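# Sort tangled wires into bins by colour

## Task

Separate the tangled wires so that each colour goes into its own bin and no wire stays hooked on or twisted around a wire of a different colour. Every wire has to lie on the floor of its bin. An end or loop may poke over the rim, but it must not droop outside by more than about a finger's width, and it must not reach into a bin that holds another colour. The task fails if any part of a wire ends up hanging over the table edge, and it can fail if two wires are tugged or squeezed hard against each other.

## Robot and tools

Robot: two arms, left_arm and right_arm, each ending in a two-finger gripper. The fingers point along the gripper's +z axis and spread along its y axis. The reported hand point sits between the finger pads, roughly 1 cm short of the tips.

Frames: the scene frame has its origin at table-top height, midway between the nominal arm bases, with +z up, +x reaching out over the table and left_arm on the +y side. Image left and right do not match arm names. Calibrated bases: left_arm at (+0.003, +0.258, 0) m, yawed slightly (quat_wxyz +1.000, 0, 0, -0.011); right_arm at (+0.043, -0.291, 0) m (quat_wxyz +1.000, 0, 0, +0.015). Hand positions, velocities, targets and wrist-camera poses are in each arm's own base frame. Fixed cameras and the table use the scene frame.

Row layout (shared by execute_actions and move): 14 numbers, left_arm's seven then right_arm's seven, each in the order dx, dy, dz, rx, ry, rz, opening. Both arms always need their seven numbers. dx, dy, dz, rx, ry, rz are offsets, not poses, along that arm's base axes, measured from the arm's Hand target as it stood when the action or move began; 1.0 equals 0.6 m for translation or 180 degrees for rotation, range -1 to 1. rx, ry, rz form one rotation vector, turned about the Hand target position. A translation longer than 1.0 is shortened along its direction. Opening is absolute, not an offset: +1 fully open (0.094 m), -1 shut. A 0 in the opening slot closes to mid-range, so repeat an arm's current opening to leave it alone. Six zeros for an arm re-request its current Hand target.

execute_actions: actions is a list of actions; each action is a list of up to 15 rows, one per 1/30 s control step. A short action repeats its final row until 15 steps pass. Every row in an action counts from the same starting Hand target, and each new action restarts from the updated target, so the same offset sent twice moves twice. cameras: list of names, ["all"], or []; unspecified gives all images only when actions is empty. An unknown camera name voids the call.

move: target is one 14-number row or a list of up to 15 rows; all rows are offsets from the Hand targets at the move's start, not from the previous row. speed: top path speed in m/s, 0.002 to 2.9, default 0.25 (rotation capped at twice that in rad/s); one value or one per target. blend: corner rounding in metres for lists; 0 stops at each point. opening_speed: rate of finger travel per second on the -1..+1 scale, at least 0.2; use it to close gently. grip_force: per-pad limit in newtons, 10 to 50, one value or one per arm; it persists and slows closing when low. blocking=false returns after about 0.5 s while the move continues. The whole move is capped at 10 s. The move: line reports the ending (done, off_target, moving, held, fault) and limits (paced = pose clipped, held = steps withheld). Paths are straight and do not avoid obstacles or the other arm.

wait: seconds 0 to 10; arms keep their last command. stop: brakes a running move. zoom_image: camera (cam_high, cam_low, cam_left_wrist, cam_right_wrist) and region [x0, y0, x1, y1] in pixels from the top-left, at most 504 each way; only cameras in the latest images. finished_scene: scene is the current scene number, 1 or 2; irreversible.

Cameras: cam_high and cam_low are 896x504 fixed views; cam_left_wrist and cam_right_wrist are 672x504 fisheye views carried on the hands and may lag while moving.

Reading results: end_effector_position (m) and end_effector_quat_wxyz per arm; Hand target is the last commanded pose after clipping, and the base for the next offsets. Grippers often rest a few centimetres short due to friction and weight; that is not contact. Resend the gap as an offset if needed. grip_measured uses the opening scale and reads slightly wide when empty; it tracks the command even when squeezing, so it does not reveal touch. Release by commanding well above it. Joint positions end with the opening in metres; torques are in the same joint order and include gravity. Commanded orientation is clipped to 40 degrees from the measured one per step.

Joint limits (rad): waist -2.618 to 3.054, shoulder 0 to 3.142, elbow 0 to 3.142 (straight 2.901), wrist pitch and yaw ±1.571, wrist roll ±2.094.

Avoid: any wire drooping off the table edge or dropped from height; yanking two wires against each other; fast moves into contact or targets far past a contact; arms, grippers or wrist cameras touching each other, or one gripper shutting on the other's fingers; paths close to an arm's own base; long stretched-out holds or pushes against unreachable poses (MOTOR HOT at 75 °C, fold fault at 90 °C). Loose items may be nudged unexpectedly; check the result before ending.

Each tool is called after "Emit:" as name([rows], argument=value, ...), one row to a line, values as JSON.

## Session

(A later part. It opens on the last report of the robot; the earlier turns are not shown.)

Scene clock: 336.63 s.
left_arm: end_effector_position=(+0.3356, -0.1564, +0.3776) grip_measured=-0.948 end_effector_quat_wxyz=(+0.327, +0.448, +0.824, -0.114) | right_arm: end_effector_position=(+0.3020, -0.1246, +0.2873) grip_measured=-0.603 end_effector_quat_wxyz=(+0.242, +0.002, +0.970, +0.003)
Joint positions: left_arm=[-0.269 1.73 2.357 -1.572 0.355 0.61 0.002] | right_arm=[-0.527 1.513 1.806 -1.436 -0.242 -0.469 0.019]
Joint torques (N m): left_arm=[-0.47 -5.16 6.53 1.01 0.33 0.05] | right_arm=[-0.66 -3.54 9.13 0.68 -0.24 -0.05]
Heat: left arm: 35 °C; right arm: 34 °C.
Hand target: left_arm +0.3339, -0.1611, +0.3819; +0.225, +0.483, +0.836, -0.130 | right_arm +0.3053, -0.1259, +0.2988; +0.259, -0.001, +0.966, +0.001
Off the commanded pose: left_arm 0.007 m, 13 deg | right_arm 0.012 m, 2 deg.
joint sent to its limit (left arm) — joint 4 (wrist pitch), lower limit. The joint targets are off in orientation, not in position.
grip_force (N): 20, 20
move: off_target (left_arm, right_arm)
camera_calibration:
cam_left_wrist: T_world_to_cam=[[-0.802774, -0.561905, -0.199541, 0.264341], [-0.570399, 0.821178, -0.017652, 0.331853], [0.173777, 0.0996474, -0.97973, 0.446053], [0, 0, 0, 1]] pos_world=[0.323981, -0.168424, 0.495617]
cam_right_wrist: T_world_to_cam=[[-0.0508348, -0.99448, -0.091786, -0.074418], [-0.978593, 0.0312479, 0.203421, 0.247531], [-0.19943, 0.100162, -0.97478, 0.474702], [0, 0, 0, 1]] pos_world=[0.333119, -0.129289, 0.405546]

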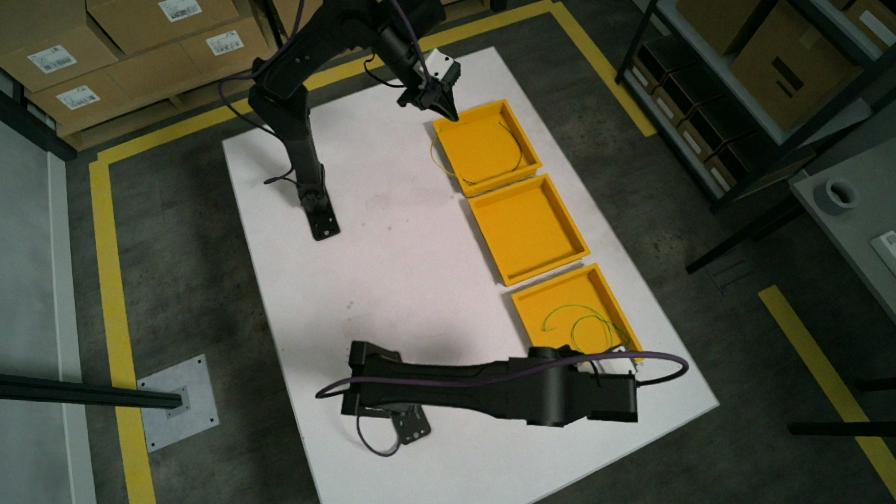

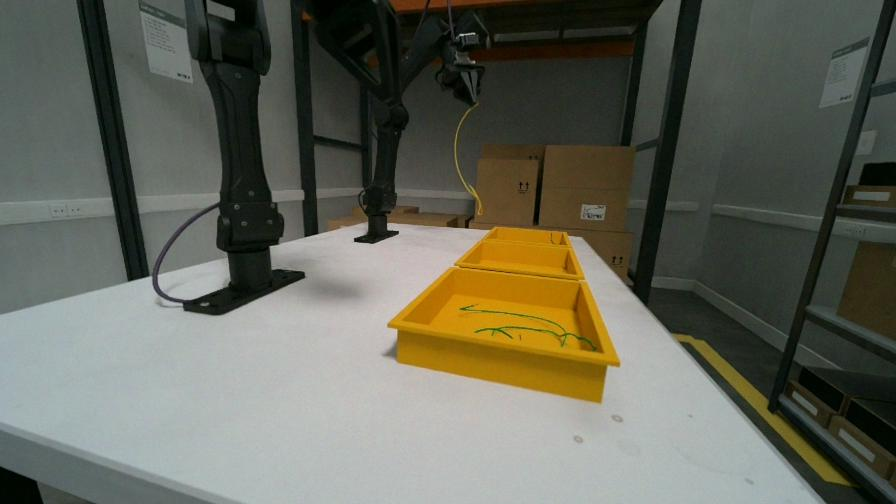

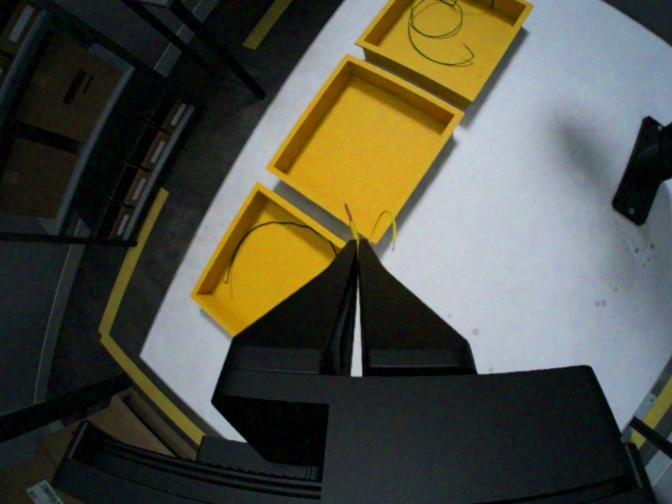

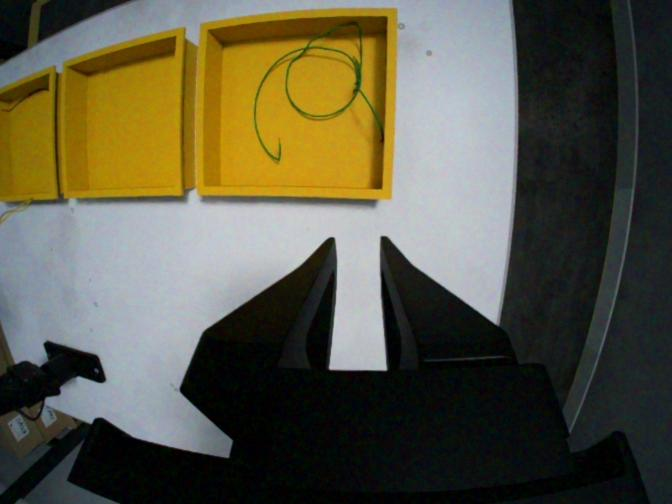

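Emit:
move(target=[0.149,-0.213,0.0,0,0,0,-1,0,0,0,0,0,0,-0.6], speed=0.1, cameras=["all"])

Emit:
zoom_image(camera="cam_low", region=[360, 60, 660, 300])

Emit:
zoom_image(camera="cam_high", region=[420, 80, 660, 320])

Scene clock: 339.17 s.
left_arm: end_effector_position=(+0.4173, -0.2842, +0.3749) grip_measured=-0.948 end_effector_quat_wxyz=(+0.395, +0.437, +0.794, -0.152) | right_arm: end_effector_position=(+0.3020, -0.1246, +0.2873) grip_measured=-0.603 end_effector_quat_wxyz=(+0.242, +0.002, +0.970, +0.003)
Joint positions: left_arm=[-0.501 2.164 2.84 -1.407 0.281 0.379 0.002] | right_arm=[-0.527 1.513 1.806 -1.436 -0.242 -0.469 0.019]
Joint torques (N m): left_arm=[-0.25 -8.81 6.39 1.66 0.11 -0.11] | right_arm=[-0.66 -3.56 9.11 0.66 -0.26 -0.04]
Heat: left arm: 35 °C; right arm: 34 °C.
Hand target: left_arm +0.4232, -0.2888, +0.3819; +0.224, +0.483, +0.836, -0.130 | right_arm +0.3053, -0.1259, +0.2988; +0.259, -0.001, +0.966, +0.001
Off the commanded pose: left_arm 0.010 m, 21 deg | right_arm 0.012 m, 2 deg.
elbow stopped short (left arm): the move would have taken joint 3 (elbow) straighter than the controller allows.
grip_force (N): 20, 20
move: off_target (left_arm, right_arm)
camera_calibration:
cam_left_wrist: T_world_to_cam=[[-0.794269, -0.574654, -0.197258, 0.249537], [-0.545604, 0.817469, -0.184558, 0.534474], [0.267309, -0.0389637, -0.962823, 0.35722], [0, 0, 0, 1]] pos_world=[0.394322, -0.2796, 0.491804]
cam_right_wrist: T_world_to_cam=[[-0.0508348, -0.99448, -0.091786, -0.074418], [-0.978593, 0.0312479, 0.203421, 0.247531], [-0.19943, 0.100162, -0.97478, 0.474702], [0, 0, 0, 1]] pos_world=[0.333119, -0.129289, 0.405546]

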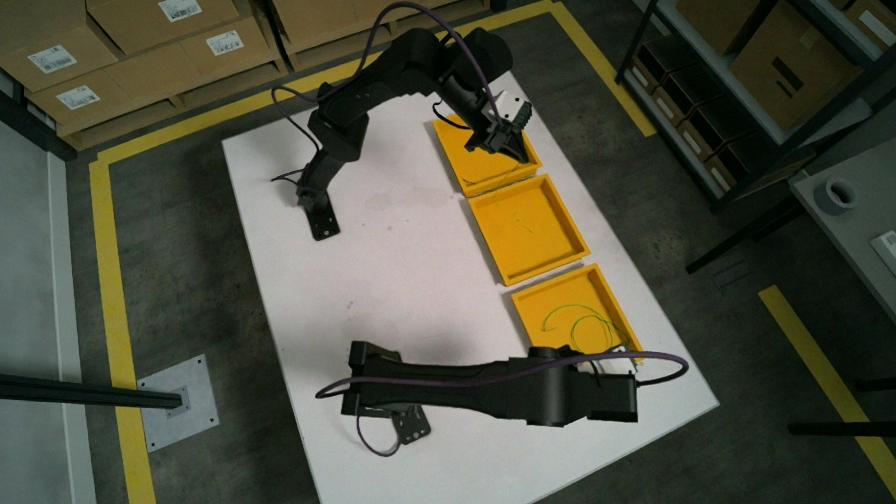

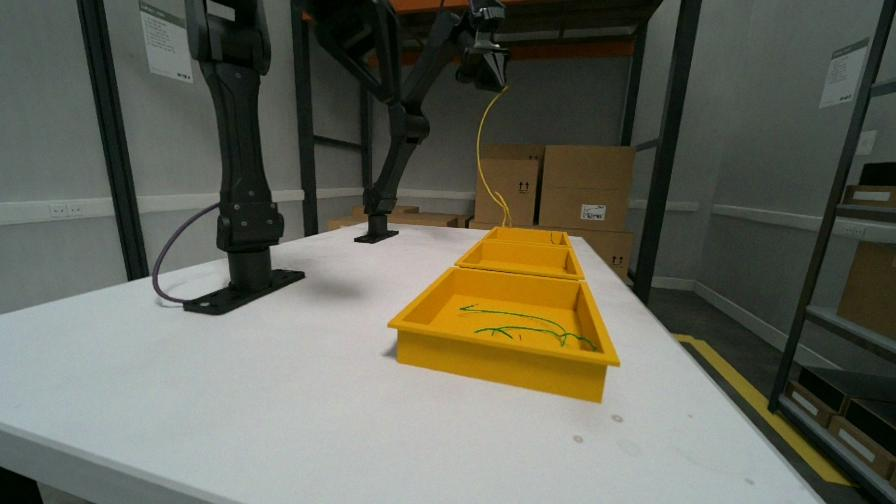

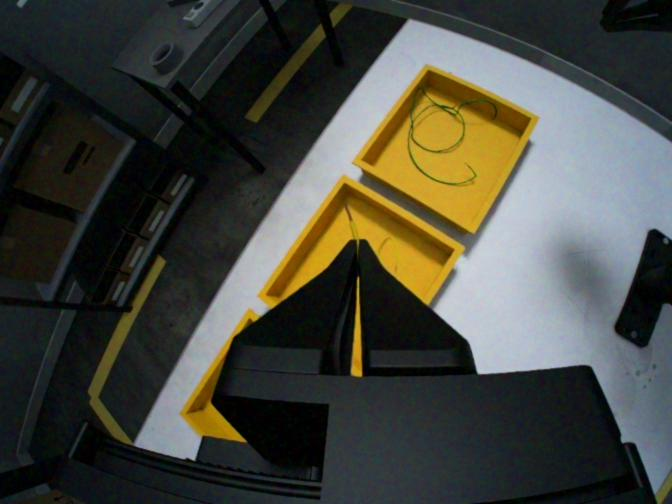

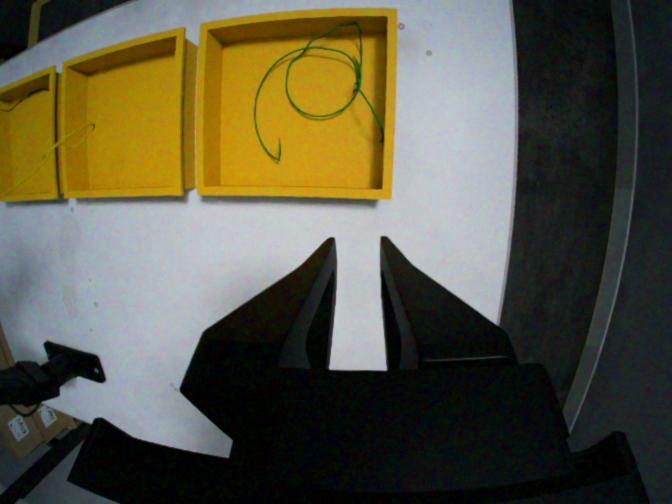

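Scaled by 1.680.

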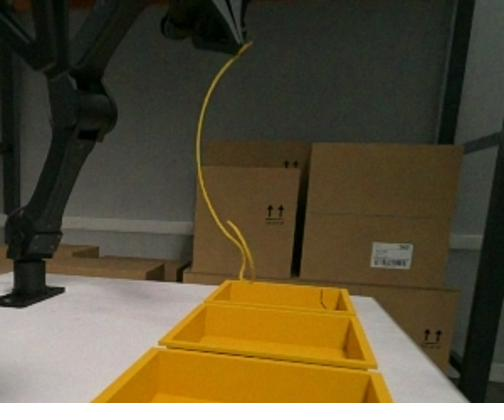

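Scaled by 2.100.

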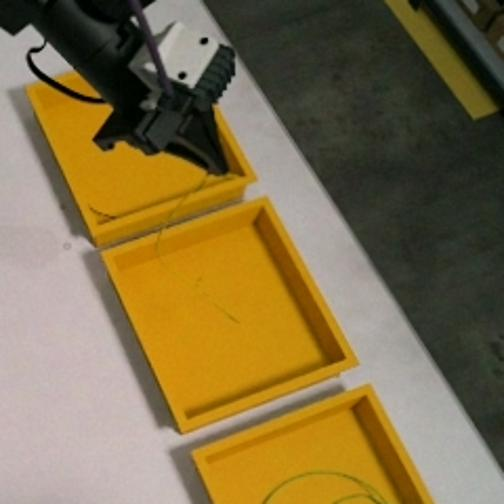

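Emit:
move([
  [0.02,-0.02,-0.09,0,0,0,-1,0,0,0,0,0,0,-0.6],
  [0.068,-0.03,-0.15,0,0,0,-1,0,0,0,0,0,0,-0.6],
], speed=0.07, blend=[0.03,0], cameras=["all"])

Emit:
zoom_image(camera="cam_low", region=[360, 60, 660, 300])

Emit:
zoom_image(camera="cam_high", region=[420, 80, 660, 320])

Scene clock: 343.77 s.
left_arm: end_effector_position=(+0.4550, -0.3050, +0.2867) grip_measured=-0.948 end_effector_quat_wxyz=(+0.325, +0.452, +0.818, -0.142) | right_arm: end_effector_position=(+0.3020, -0.1246, +0.2873) grip_measured=-0.603 end_effector_quat_wxyz=(+0.242, +0.002, +0.970, +0.003)
Joint positions: left_arm=[-0.505 2.346 2.84 -1.383 0.269 0.409 0.002] | right_arm=[-0.527 1.513 1.806 -1.436 -0.242 -0.469 0.019]
Joint torques (N m): left_arm=[0.46 -10.74 6.97 1.48 0.13 0.07] | right_arm=[-0.65 -3.58 9.13 0.68 -0.25 -0.04]
Heat: left arm: 35 °C; right arm: 34 °C.
Hand target: left_arm +0.4641, -0.3069, +0.2918; +0.224, +0.483, +0.836, -0.130 | right_arm +0.3053, -0.1259, +0.2988; +0.259, -0.001, +0.966, +0.001
Off the commanded pose: left_arm 0.011 m, 12 deg | right_arm 0.012 m, 2 deg.
elbow stopped short (left arm): the move would have taken joint 3 (elbow) straighter than the controller allows.
grip_force (N): 20, 20
move: off_target (left_arm, right_arm); blend cut to 0.0232 m at target 1
camera_calibration:
cam_left_wrist: T_world_to_cam=[[-0.824792, -0.543293, -0.156684, 0.261844], [-0.54438, 0.837898, -0.0397196, 0.519888], [0.152864, 0.0525351, -0.98685, 0.348241], [0, 0, 0, 1]] pos_world=[0.44575, -0.31165, 0.405338]
cam_right_wrist: T_world_to_cam=[[-0.0508348, -0.99448, -0.091786, -0.074418], [-0.978593, 0.0312479, 0.203421, 0.247531], [-0.19943, 0.100162, -0.97478, 0.474702], [0, 0, 0, 1]] pos_world=[0.333119, -0.129289, 0.405546]

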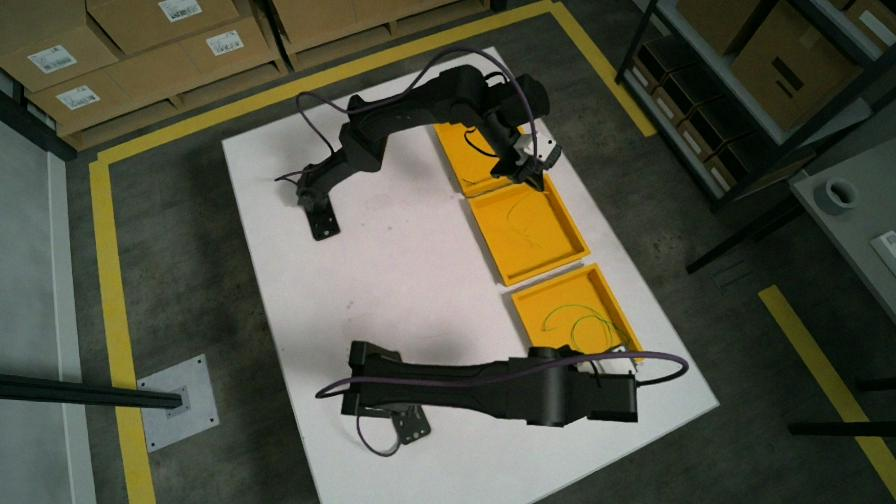

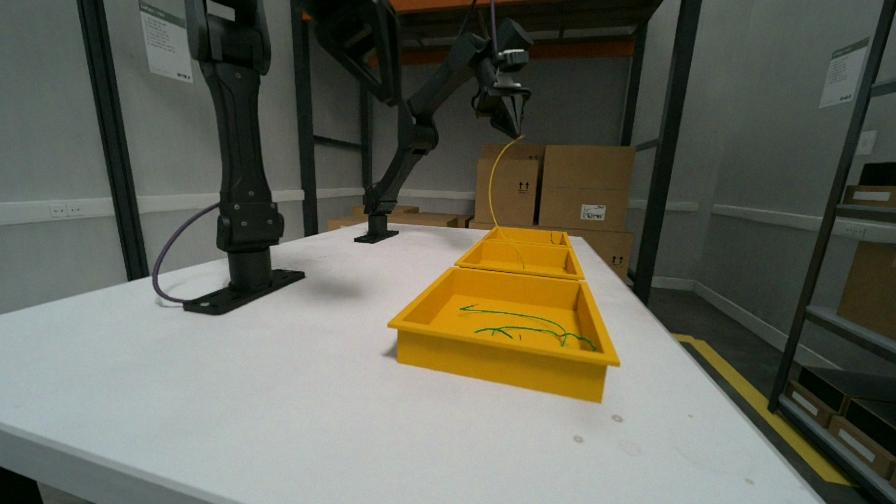

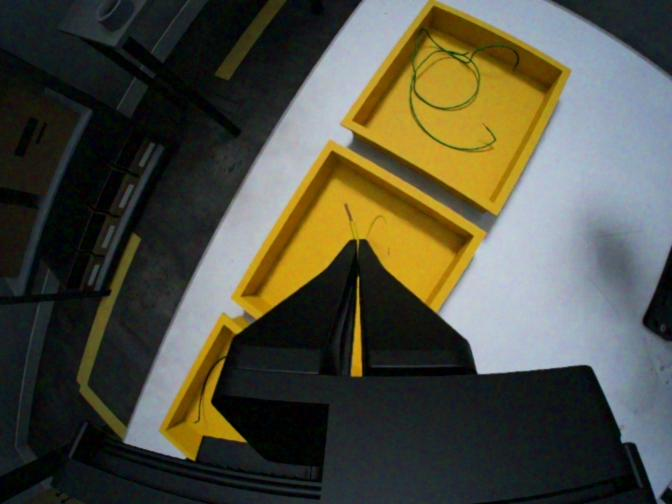

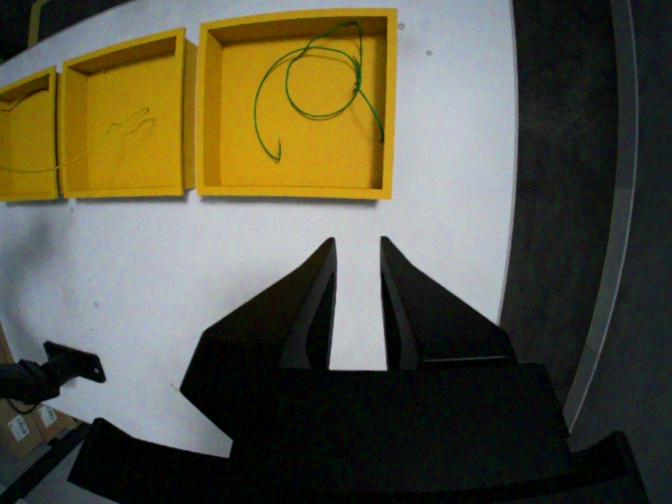

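Scaled by 1.680.

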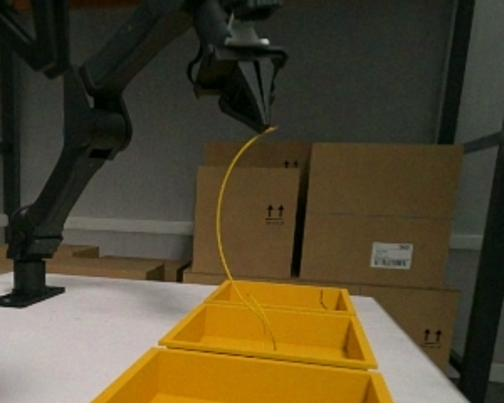

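Scaled by 2.100.

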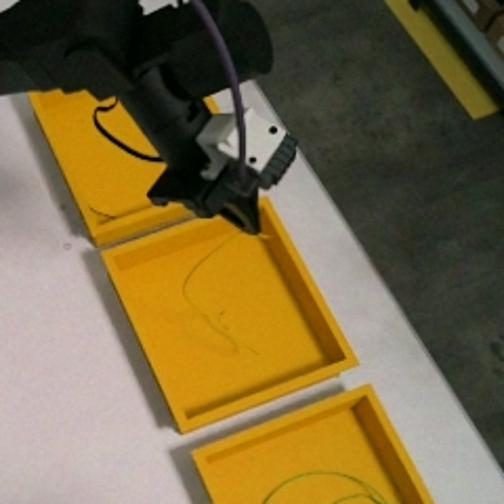

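Emit:
move(target=[0.01,-0.04,-0.2,0,0,0,-1,0,0,0,0,0,0,-0.6], speed=0.06, cameras=["all"])

Emit:
zoom_image(camera="cam_low", region=[360, 60, 660, 300])

Emit:
zoom_image(camera="cam_high", region=[420, 80, 660, 320])

Scene clock: 346.70 s.
left_arm: end_effector_position=(+0.4706, -0.3275, +0.1762) grip_measured=-0.948 end_effector_quat_wxyz=(+0.234, +0.476, +0.838, -0.130) | right_arm: end_effector_position=(+0.3020, -0.1246, +0.2873) grip_measured=-0.603 end_effector_quat_wxyz=(+0.242, +0.002, +0.970, +0.003)
Joint positions: left_arm=[-0.533 2.546 2.829 -1.367 0.246 0.439 0.002] | right_arm=[-0.527 1.513 1.806 -1.436 -0.242 -0.469 0.019]
Joint torques (N m): left_arm=[-0.44 -11.81 7.91 0.79 0.14 0.09] | right_arm=[-0.65 -3.56 9.18 0.66 -0.24 -0.04]
Heat: left arm: 35 °C; right arm: 35 °C.
Hand target: left_arm +0.4701, -0.3308, +0.1721; +0.225, +0.483, +0.836, -0.130 | right_arm +0.3053, -0.1259, +0.2988; +0.259, -0.001, +0.966, +0.001
Off the commanded pose: left_arm 0.006 m, 1 deg | right_arm 0.012 m, 2 deg.
grip_force (N): 20, 20
move: off_target (right_arm)
camera_calibration:
cam_left_wrist: T_world_to_cam=[[-0.863837, -0.49412, -0.0981408, 0.269359], [-0.503571, 0.852457, 0.140477, 0.496712], [0.0142486, 0.17077, -0.985208, 0.341671], [0, 0, 0, 1]] pos_world=[0.477944, -0.348677, 0.293275]
cam_right_wrist: T_world_to_cam=[[-0.0508348, -0.99448, -0.091786, -0.074418], [-0.978593, 0.0312479, 0.203421, 0.247531], [-0.19943, 0.100162, -0.97478, 0.474702], [0, 0, 0, 1]] pos_world=[0.333119, -0.129289, 0.405546]

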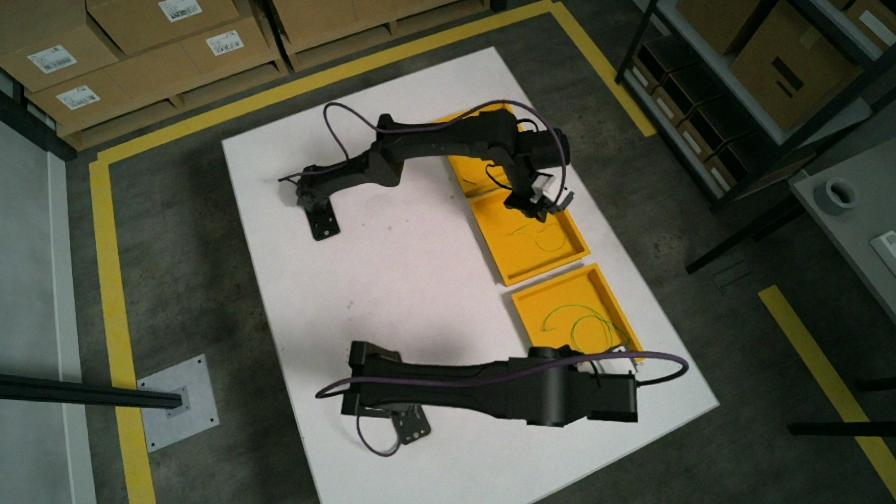

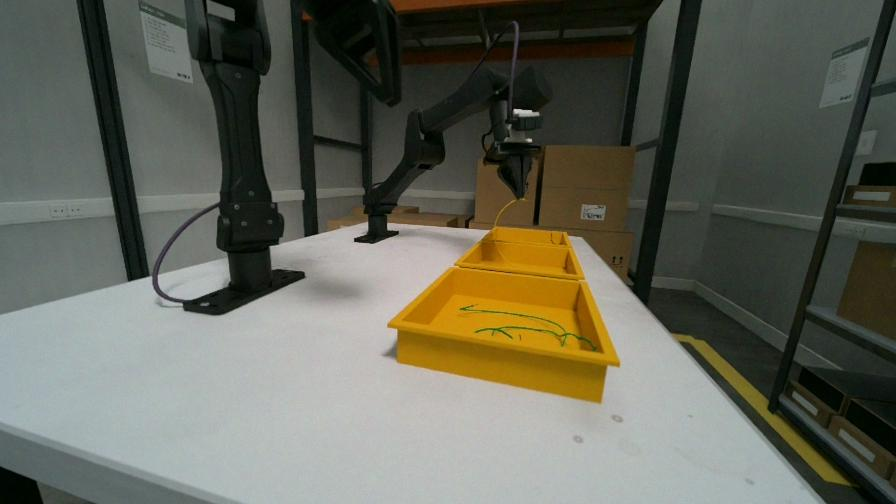

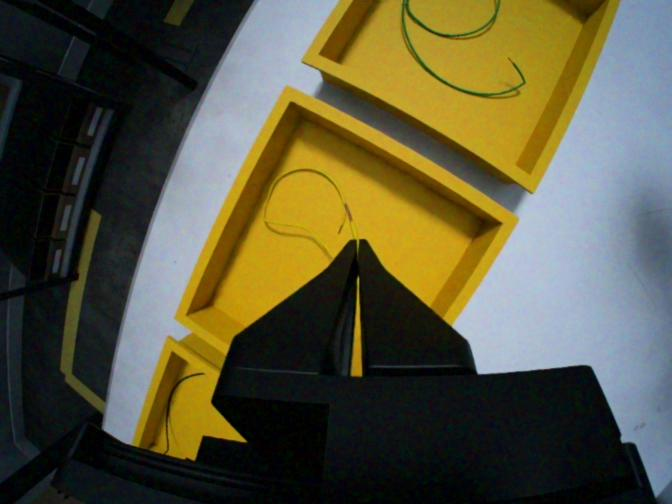

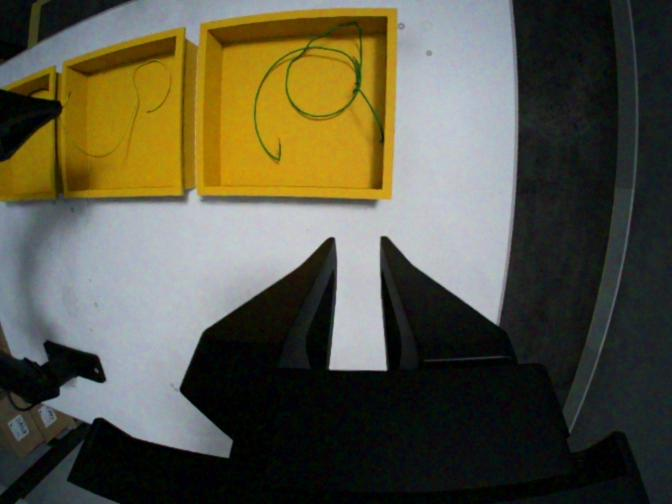

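Scaled by 1.680.

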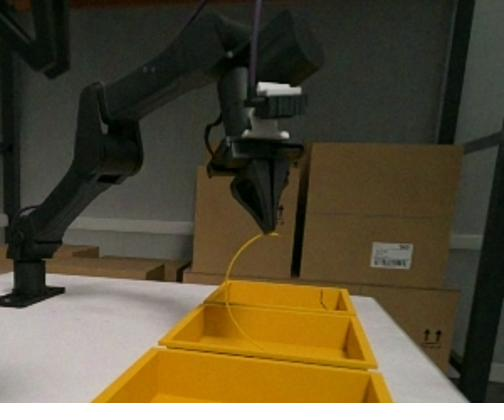

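Scaled by 2.100.

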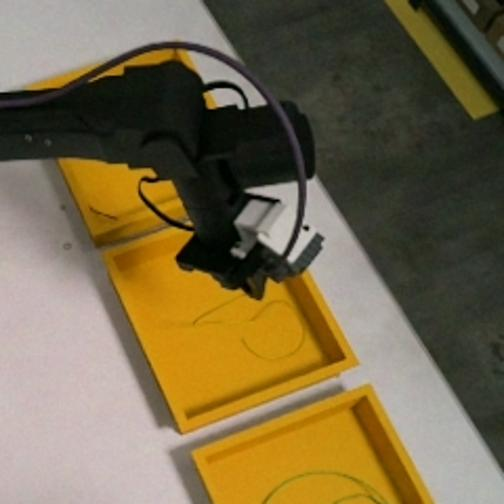

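Emit:
move(target=[0.05,-0.05,-0.13,0,0,0,-1,0,0,0,0,0,0,-0.6], speed=0.06, cameras=["all"])

Emit:
zoom_image(camera="cam_low", region=[360, 60, 660, 300])

Emit:
zoom_image(camera="cam_high", region=[420, 80, 660, 320])

Scene clock: 349.03 s.
left_arm: end_effector_position=(+0.4936, -0.3529, +0.0927) grip_measured=-0.948 end_effector_quat_wxyz=(+0.216, +0.482, +0.839, -0.128) | right_arm: end_effector_position=(+0.3020, -0.1246, +0.2873) grip_measured=-0.603 end_effector_quat_wxyz=(+0.242, +0.002, +0.970, +0.003)
Joint positions: left_arm=[-0.552 2.721 2.833 -1.229 0.238 0.435 0.002] | right_arm=[-0.527 1.513 1.806 -1.436 -0.242 -0.469 0.019]
Joint torques (N m): left_arm=[-0.44 -13.22 8.38 1.16 0.13 -0.08] | right_arm=[-0.69 -3.56 9.17 0.66 -0.24 -0.04]
Heat: left arm: 35 °C; right arm: 35 °C.
Hand target: left_arm +0.5001, -0.3608, +0.0939; +0.224, +0.483, +0.836, -0.130 | right_arm +0.3053, -0.1259, +0.2988; +0.259, -0.001, +0.966, +0.001
Off the commanded pose: left_arm 0.010 m, 1 deg | right_arm 0.012 m, 2 deg.
elbow stopped short (left arm): the move would have taken joint 3 (elbow) straighter than the controller allows.
grip_force (N): 20, 20
move: off_target (right_arm)
camera_calibration:
cam_left_wrist: T_world_to_cam=[[-0.871896, -0.482048, -0.0861736, 0.275622], [-0.489591, 0.854563, 0.173271, 0.532511], [-0.00988419, 0.193264, -0.981097, 0.28283], [0, 0, 0, 1]] pos_world=[0.503822, -0.376862, 0.208966]
cam_right_wrist: T_world_to_cam=[[-0.0508348, -0.99448, -0.091786, -0.074418], [-0.978593, 0.0312479, 0.203421, 0.247531], [-0.19943, 0.100162, -0.97478, 0.474702], [0, 0, 0, 1]] pos_world=[0.333119, -0.129289, 0.405546]

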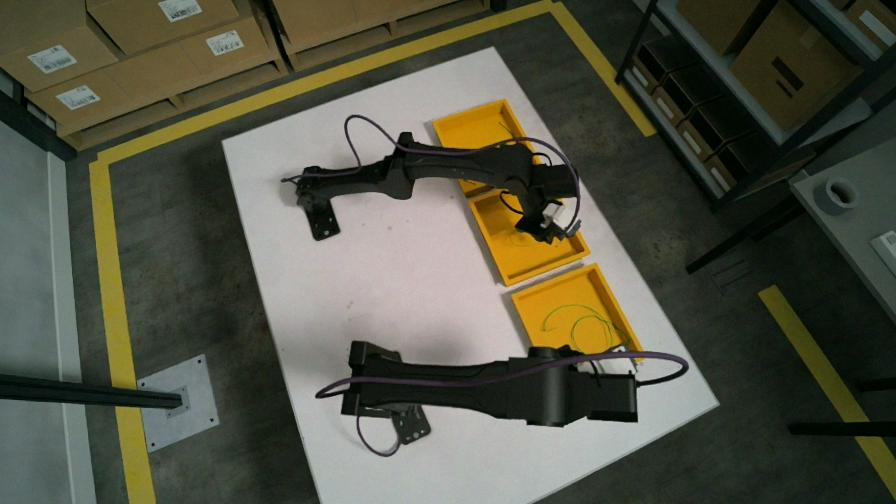

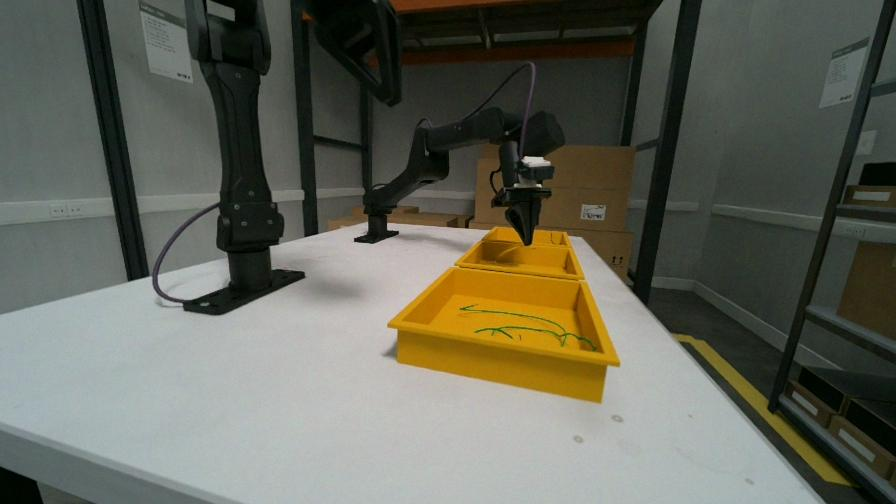

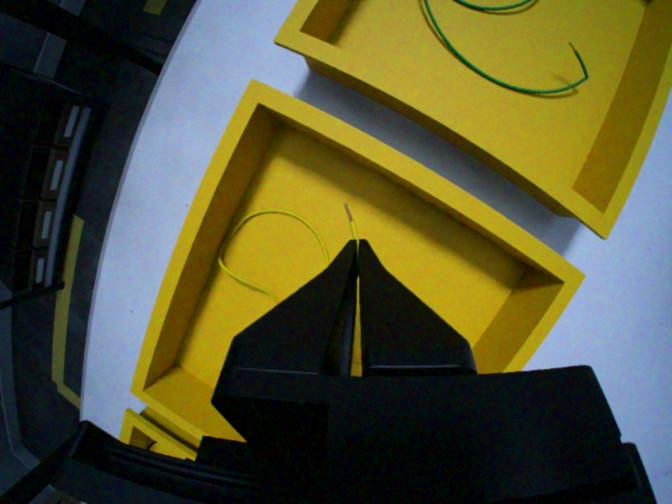

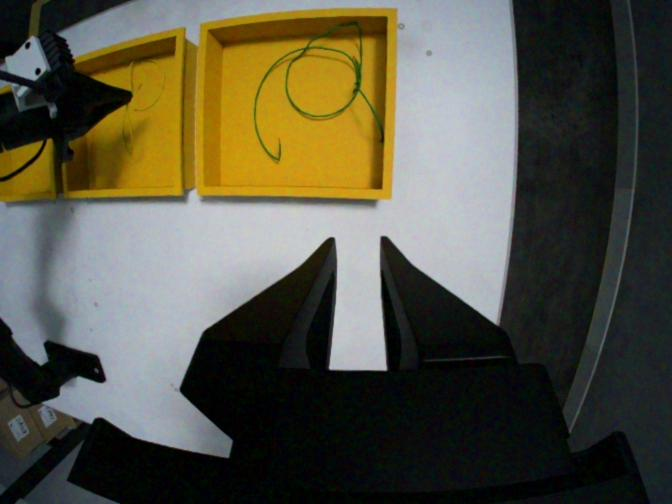

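Scaled by 1.680.

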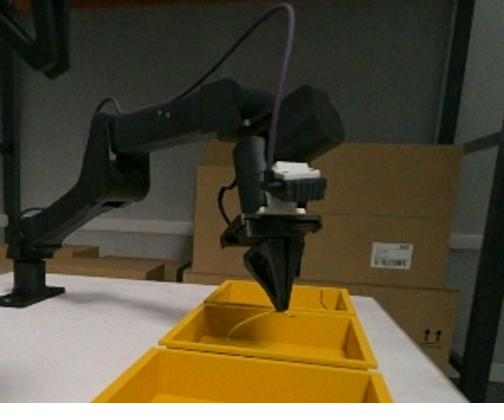

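Scaled by 2.100.

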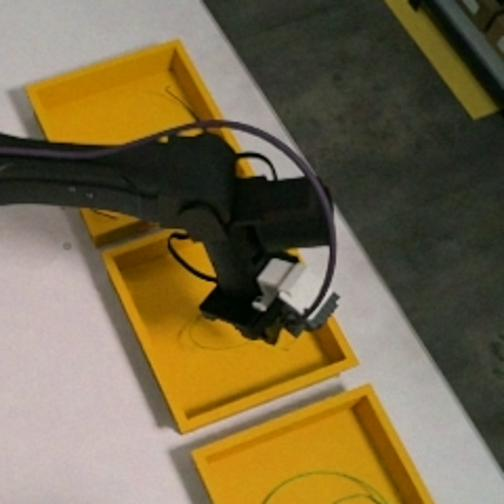

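Emit:
move([
  [-0.022,0.012,-0.09,0,0,0,-1,0,0,0,0,0,0,-0.6],
  [-0.022,0.012,-0.09,0,0,0,-0.6,0,0,0,0,0,0,-0.6],
], speed=0.05, opening_speed=0.4, cameras=["all"])

Emit:
zoom_image(camera="cam_low", region=[360, 60, 660, 300])

Scene clock: 352.07 s.
left_arm: end_effector_position=(+0.4839, -0.3468, +0.0133) grip_measured=-0.603 end_effector_quat_wxyz=(+0.197, +0.482, +0.844, -0.127) | right_arm: end_effector_position=(+0.3020, -0.1246, +0.2873) grip_measured=-0.603 end_effector_quat_wxyz=(+0.242, +0.002, +0.970, +0.003)
Joint positions: left_arm=[-0.552 2.584 2.264 -0.838 0.237 0.435 0.019] | right_arm=[-0.527 1.513 1.806 -1.436 -0.242 -0.469 0.019]
Joint torques (N m): left_arm=[-0.57 -19.03 4.72 1.07 0.14 -0.04] | right_arm=[-0.65 -3.55 9.11 0.67 -0.24 -0.05]
Heat: left arm: 35 °C; right arm: 35 °C.
Hand target: left_arm +0.4869, -0.3536, +0.0400; +0.225, +0.483, +0.836, -0.130 | right_arm +0.3053, -0.1259, +0.2988; +0.259, -0.001, +0.966, +0.001
Off the commanded pose: left_arm 0.028 m, 3 deg | right_arm 0.012 m, 2 deg.
grip_force (N): 20, 20
move: off_target (left_arm, right_arm); target 2's new opening was sent with left_arm's hand 0.028 m and 3 deg from that target
camera_calibration:
cam_left_wrist: T_world_to_cam=[[-0.874409, -0.48058, -0.0667212, 0.264752], [-0.483227, 0.850244, 0.208749, 0.53119], [-0.043591, 0.214773, -0.975691, 0.227408], [0, 0, 0, 1]] pos_world=[0.4981, -0.373248, 0.128659]
cam_right_wrist: T_world_to_cam=[[-0.0508348, -0.99448, -0.091786, -0.074418], [-0.978593, 0.0312479, 0.203421, 0.247531], [-0.19943, 0.100162, -0.97478, 0.474702], [0, 0, 0, 1]] pos_world=[0.333119, -0.129289, 0.405546]

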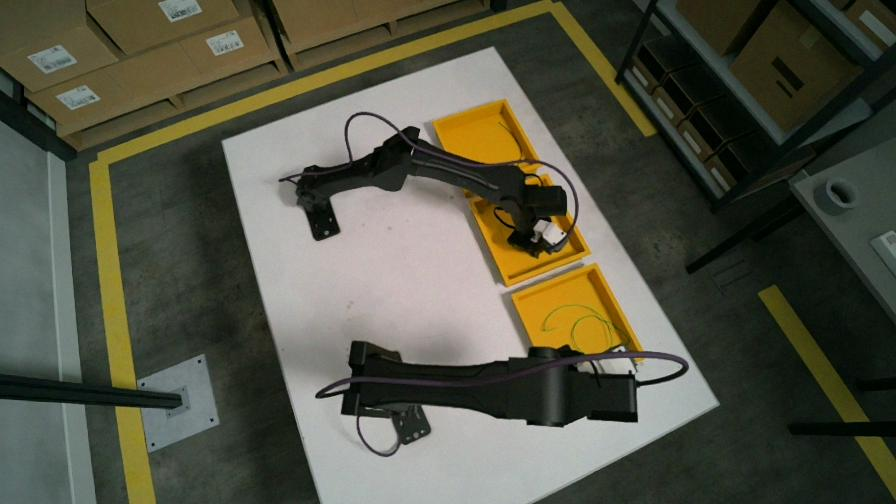

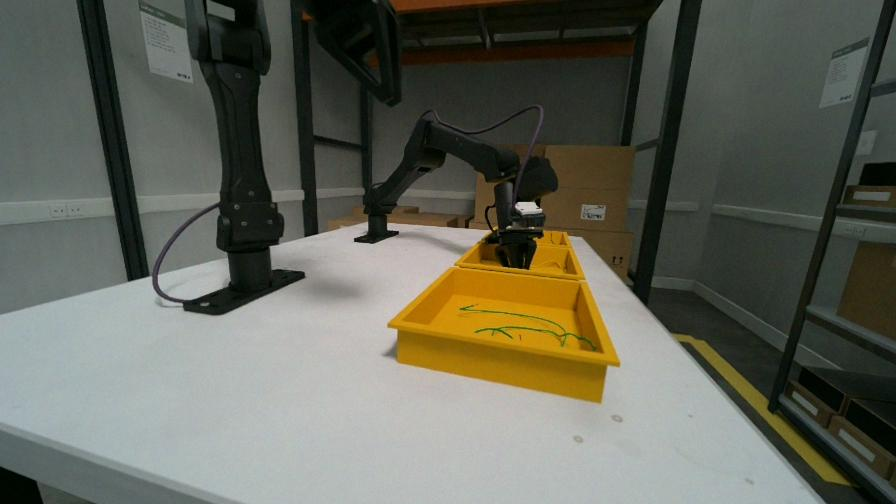

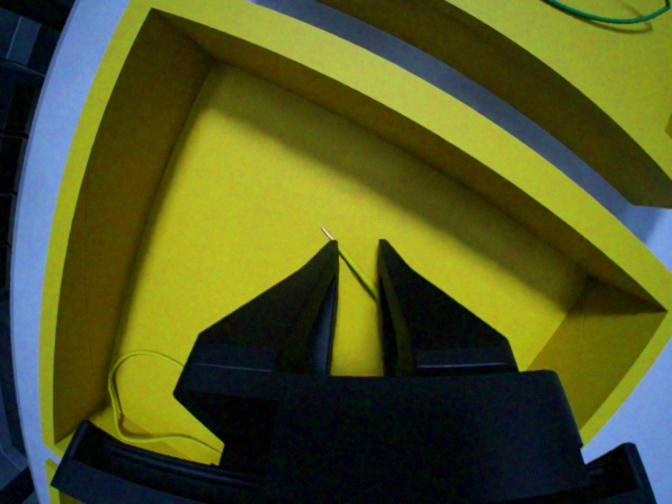

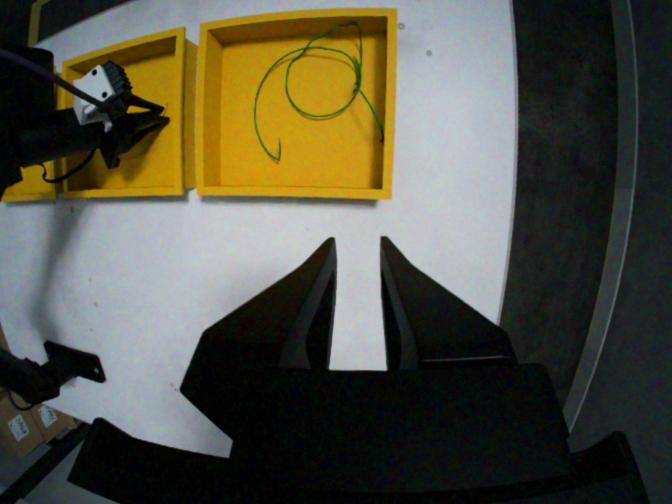

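Scaled by 1.680.

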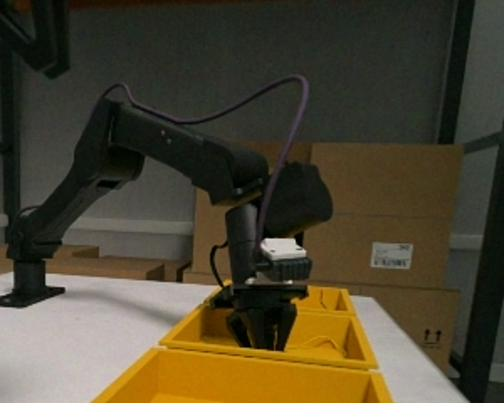

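Emit:
move(target=[0,0,0.06,0,0,0,-0.6,0,0,0,0,0,0,-0.6], speed=0.05, cameras=["cam_left_wrist","cam_low"])

Emit:
zoom_image(camera="cam_low", region=[440, 160, 620, 300])

Scene clock: 353.63 s.
left_arm: end_effector_position=(+0.4830, -0.3462, +0.0367) grip_measured=-0.603 end_effector_quat_wxyz=(+0.192, +0.482, +0.845, -0.127) | right_arm: end_effector_position=(+0.3020, -0.1246, +0.2873) grip_measured=-0.603 end_effector_quat_wxyz=(+0.242, +0.002, +0.970, +0.003)
Joint positions: left_arm=[-0.552 2.584 2.36 -0.942 0.236 0.435 0.019] | right_arm=[-0.527 1.513 1.806 -1.436 -0.242 -0.469 0.019]
Joint torques (N m): left_arm=[-0.55 -18.95 8.59 0.66 0.14 -0.05] | right_arm=[-0.66 -3.55 9.16 0.68 -0.27 -0.05]
Heat: left arm: 36 °C; right arm: 35 °C.
Hand target: left_arm +0.4870, -0.3536, +0.0761; +0.225, +0.483, +0.836, -0.130 | right_arm +0.3053, -0.1259, +0.2988; +0.259, -0.001, +0.966, +0.001
Off the commanded pose: left_arm 0.040 m, 4 deg | right_arm 0.012 m, 2 deg.
grip_force (N): 20, 20
move: off_target (left_arm, right_arm)
camera_calibration:
cam_left_wrist: T_world_to_cam=[[-0.874767, -0.48044, -0.0629291, 0.265912], [-0.481917, 0.849149, 0.216108, 0.52403], [-0.050391, 0.219371, -0.974339, 0.254913], [0, 0, 0, 1]] pos_world=[0.497995, -0.373145, 0.151858]
Images, in order (width x height): cam_low 896x504, cam_left_wrist 672x504.

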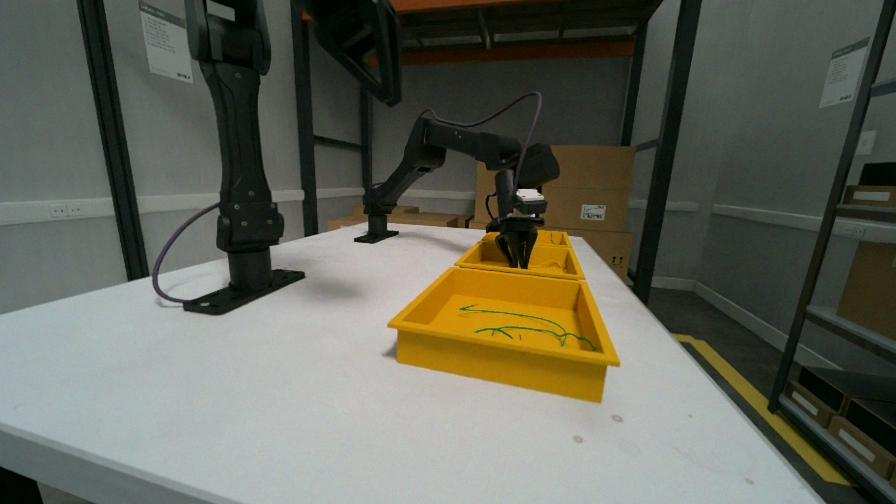

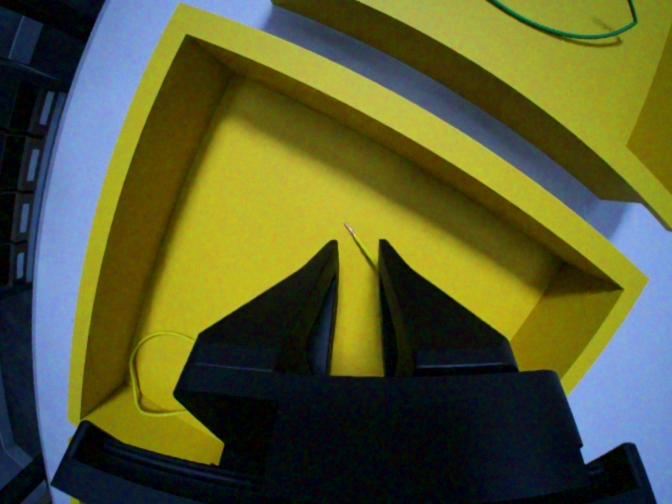

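Scaled by 2.800.

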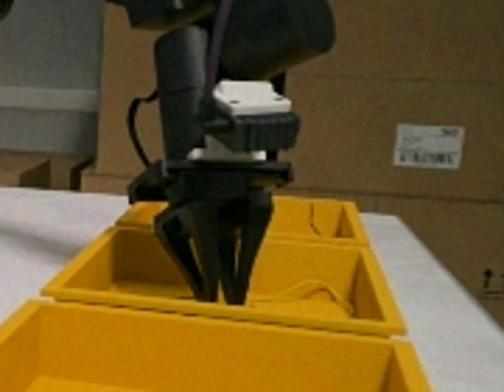

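Emit:
move(target=[0,0.01,0.1,0,0,0,-0.6,0,0,0,0,0,0,-0.6], speed=0.06, cameras=["cam_left_wrist","cam_low"])

Emit:
zoom_image(camera="cam_low", region=[440, 160, 620, 300])

Scene clock: 355.63 s.
left_arm: end_effector_position=(+0.4854, -0.3476, +0.1380) grip_measured=-0.603 end_effector_quat_wxyz=(+0.236, +0.481, +0.834, -0.128) | right_arm: end_effector_position=(+0.3020, -0.1246, +0.2873) grip_measured=-0.603 end_effector_quat_wxyz=(+0.242, +0.002, +0.970, +0.003)
Joint positions: left_arm=[-0.552 2.634 2.834 -1.275 0.236 0.435 0.019] | right_arm=[-0.527 1.513 1.806 -1.436 -0.242 -0.469 0.019]
Joint torques (N m): left_arm=[0.24 -12.78 8.17 0.82 0.17 -0.01] | right_arm=[-0.68 -3.59 9.11 0.67 -0.25 -0.05]
Heat: left arm: 37 °C; right arm: 35 °C.
Hand target: left_arm +0.4870, -0.3476, +0.1358; +0.224, +0.483, +0.836, -0.130 | right_arm +0.3053, -0.1259, +0.2988; +0.259, -0.001, +0.966, +0.001
Off the commanded pose: left_arm 0.002 m, 1 deg | right_arm 0.012 m, 2 deg.
elbow stopped short (left arm): the move would have taken joint 3 (elbow) straighter than the controller allows.
grip_force (N): 20, 20
move: off_target (right_arm)
camera_calibration:
cam_left_wrist: T_world_to_cam=[[-0.868263, -0.484437, -0.10696, 0.275143], [-0.495488, 0.857537, 0.138281, 0.524814], [0.0247334, 0.173062, -0.9846, 0.302881], [0, 0, 0, 1]] pos_world=[0.491444, -0.369175, 0.255074]
Images, in order (width x height): cam_low 896x504, cam_left_wrist 672x504.

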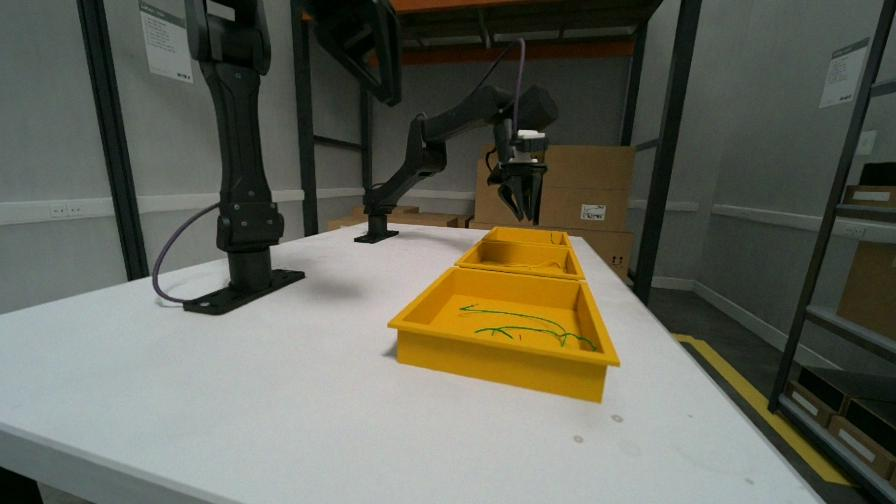

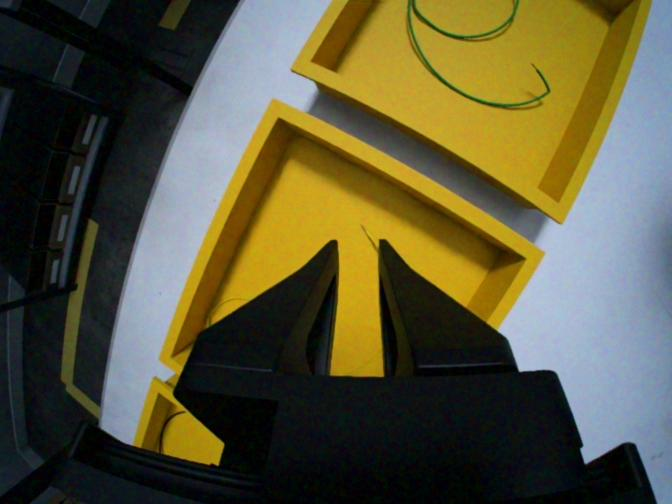

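Scaled by 2.800.

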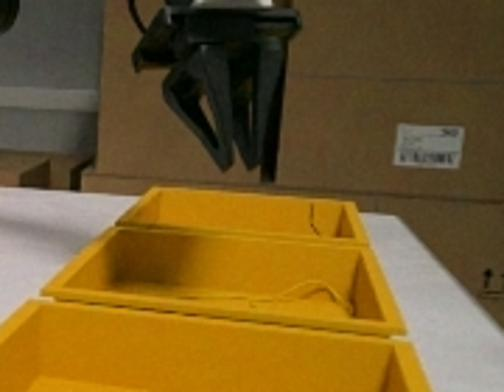

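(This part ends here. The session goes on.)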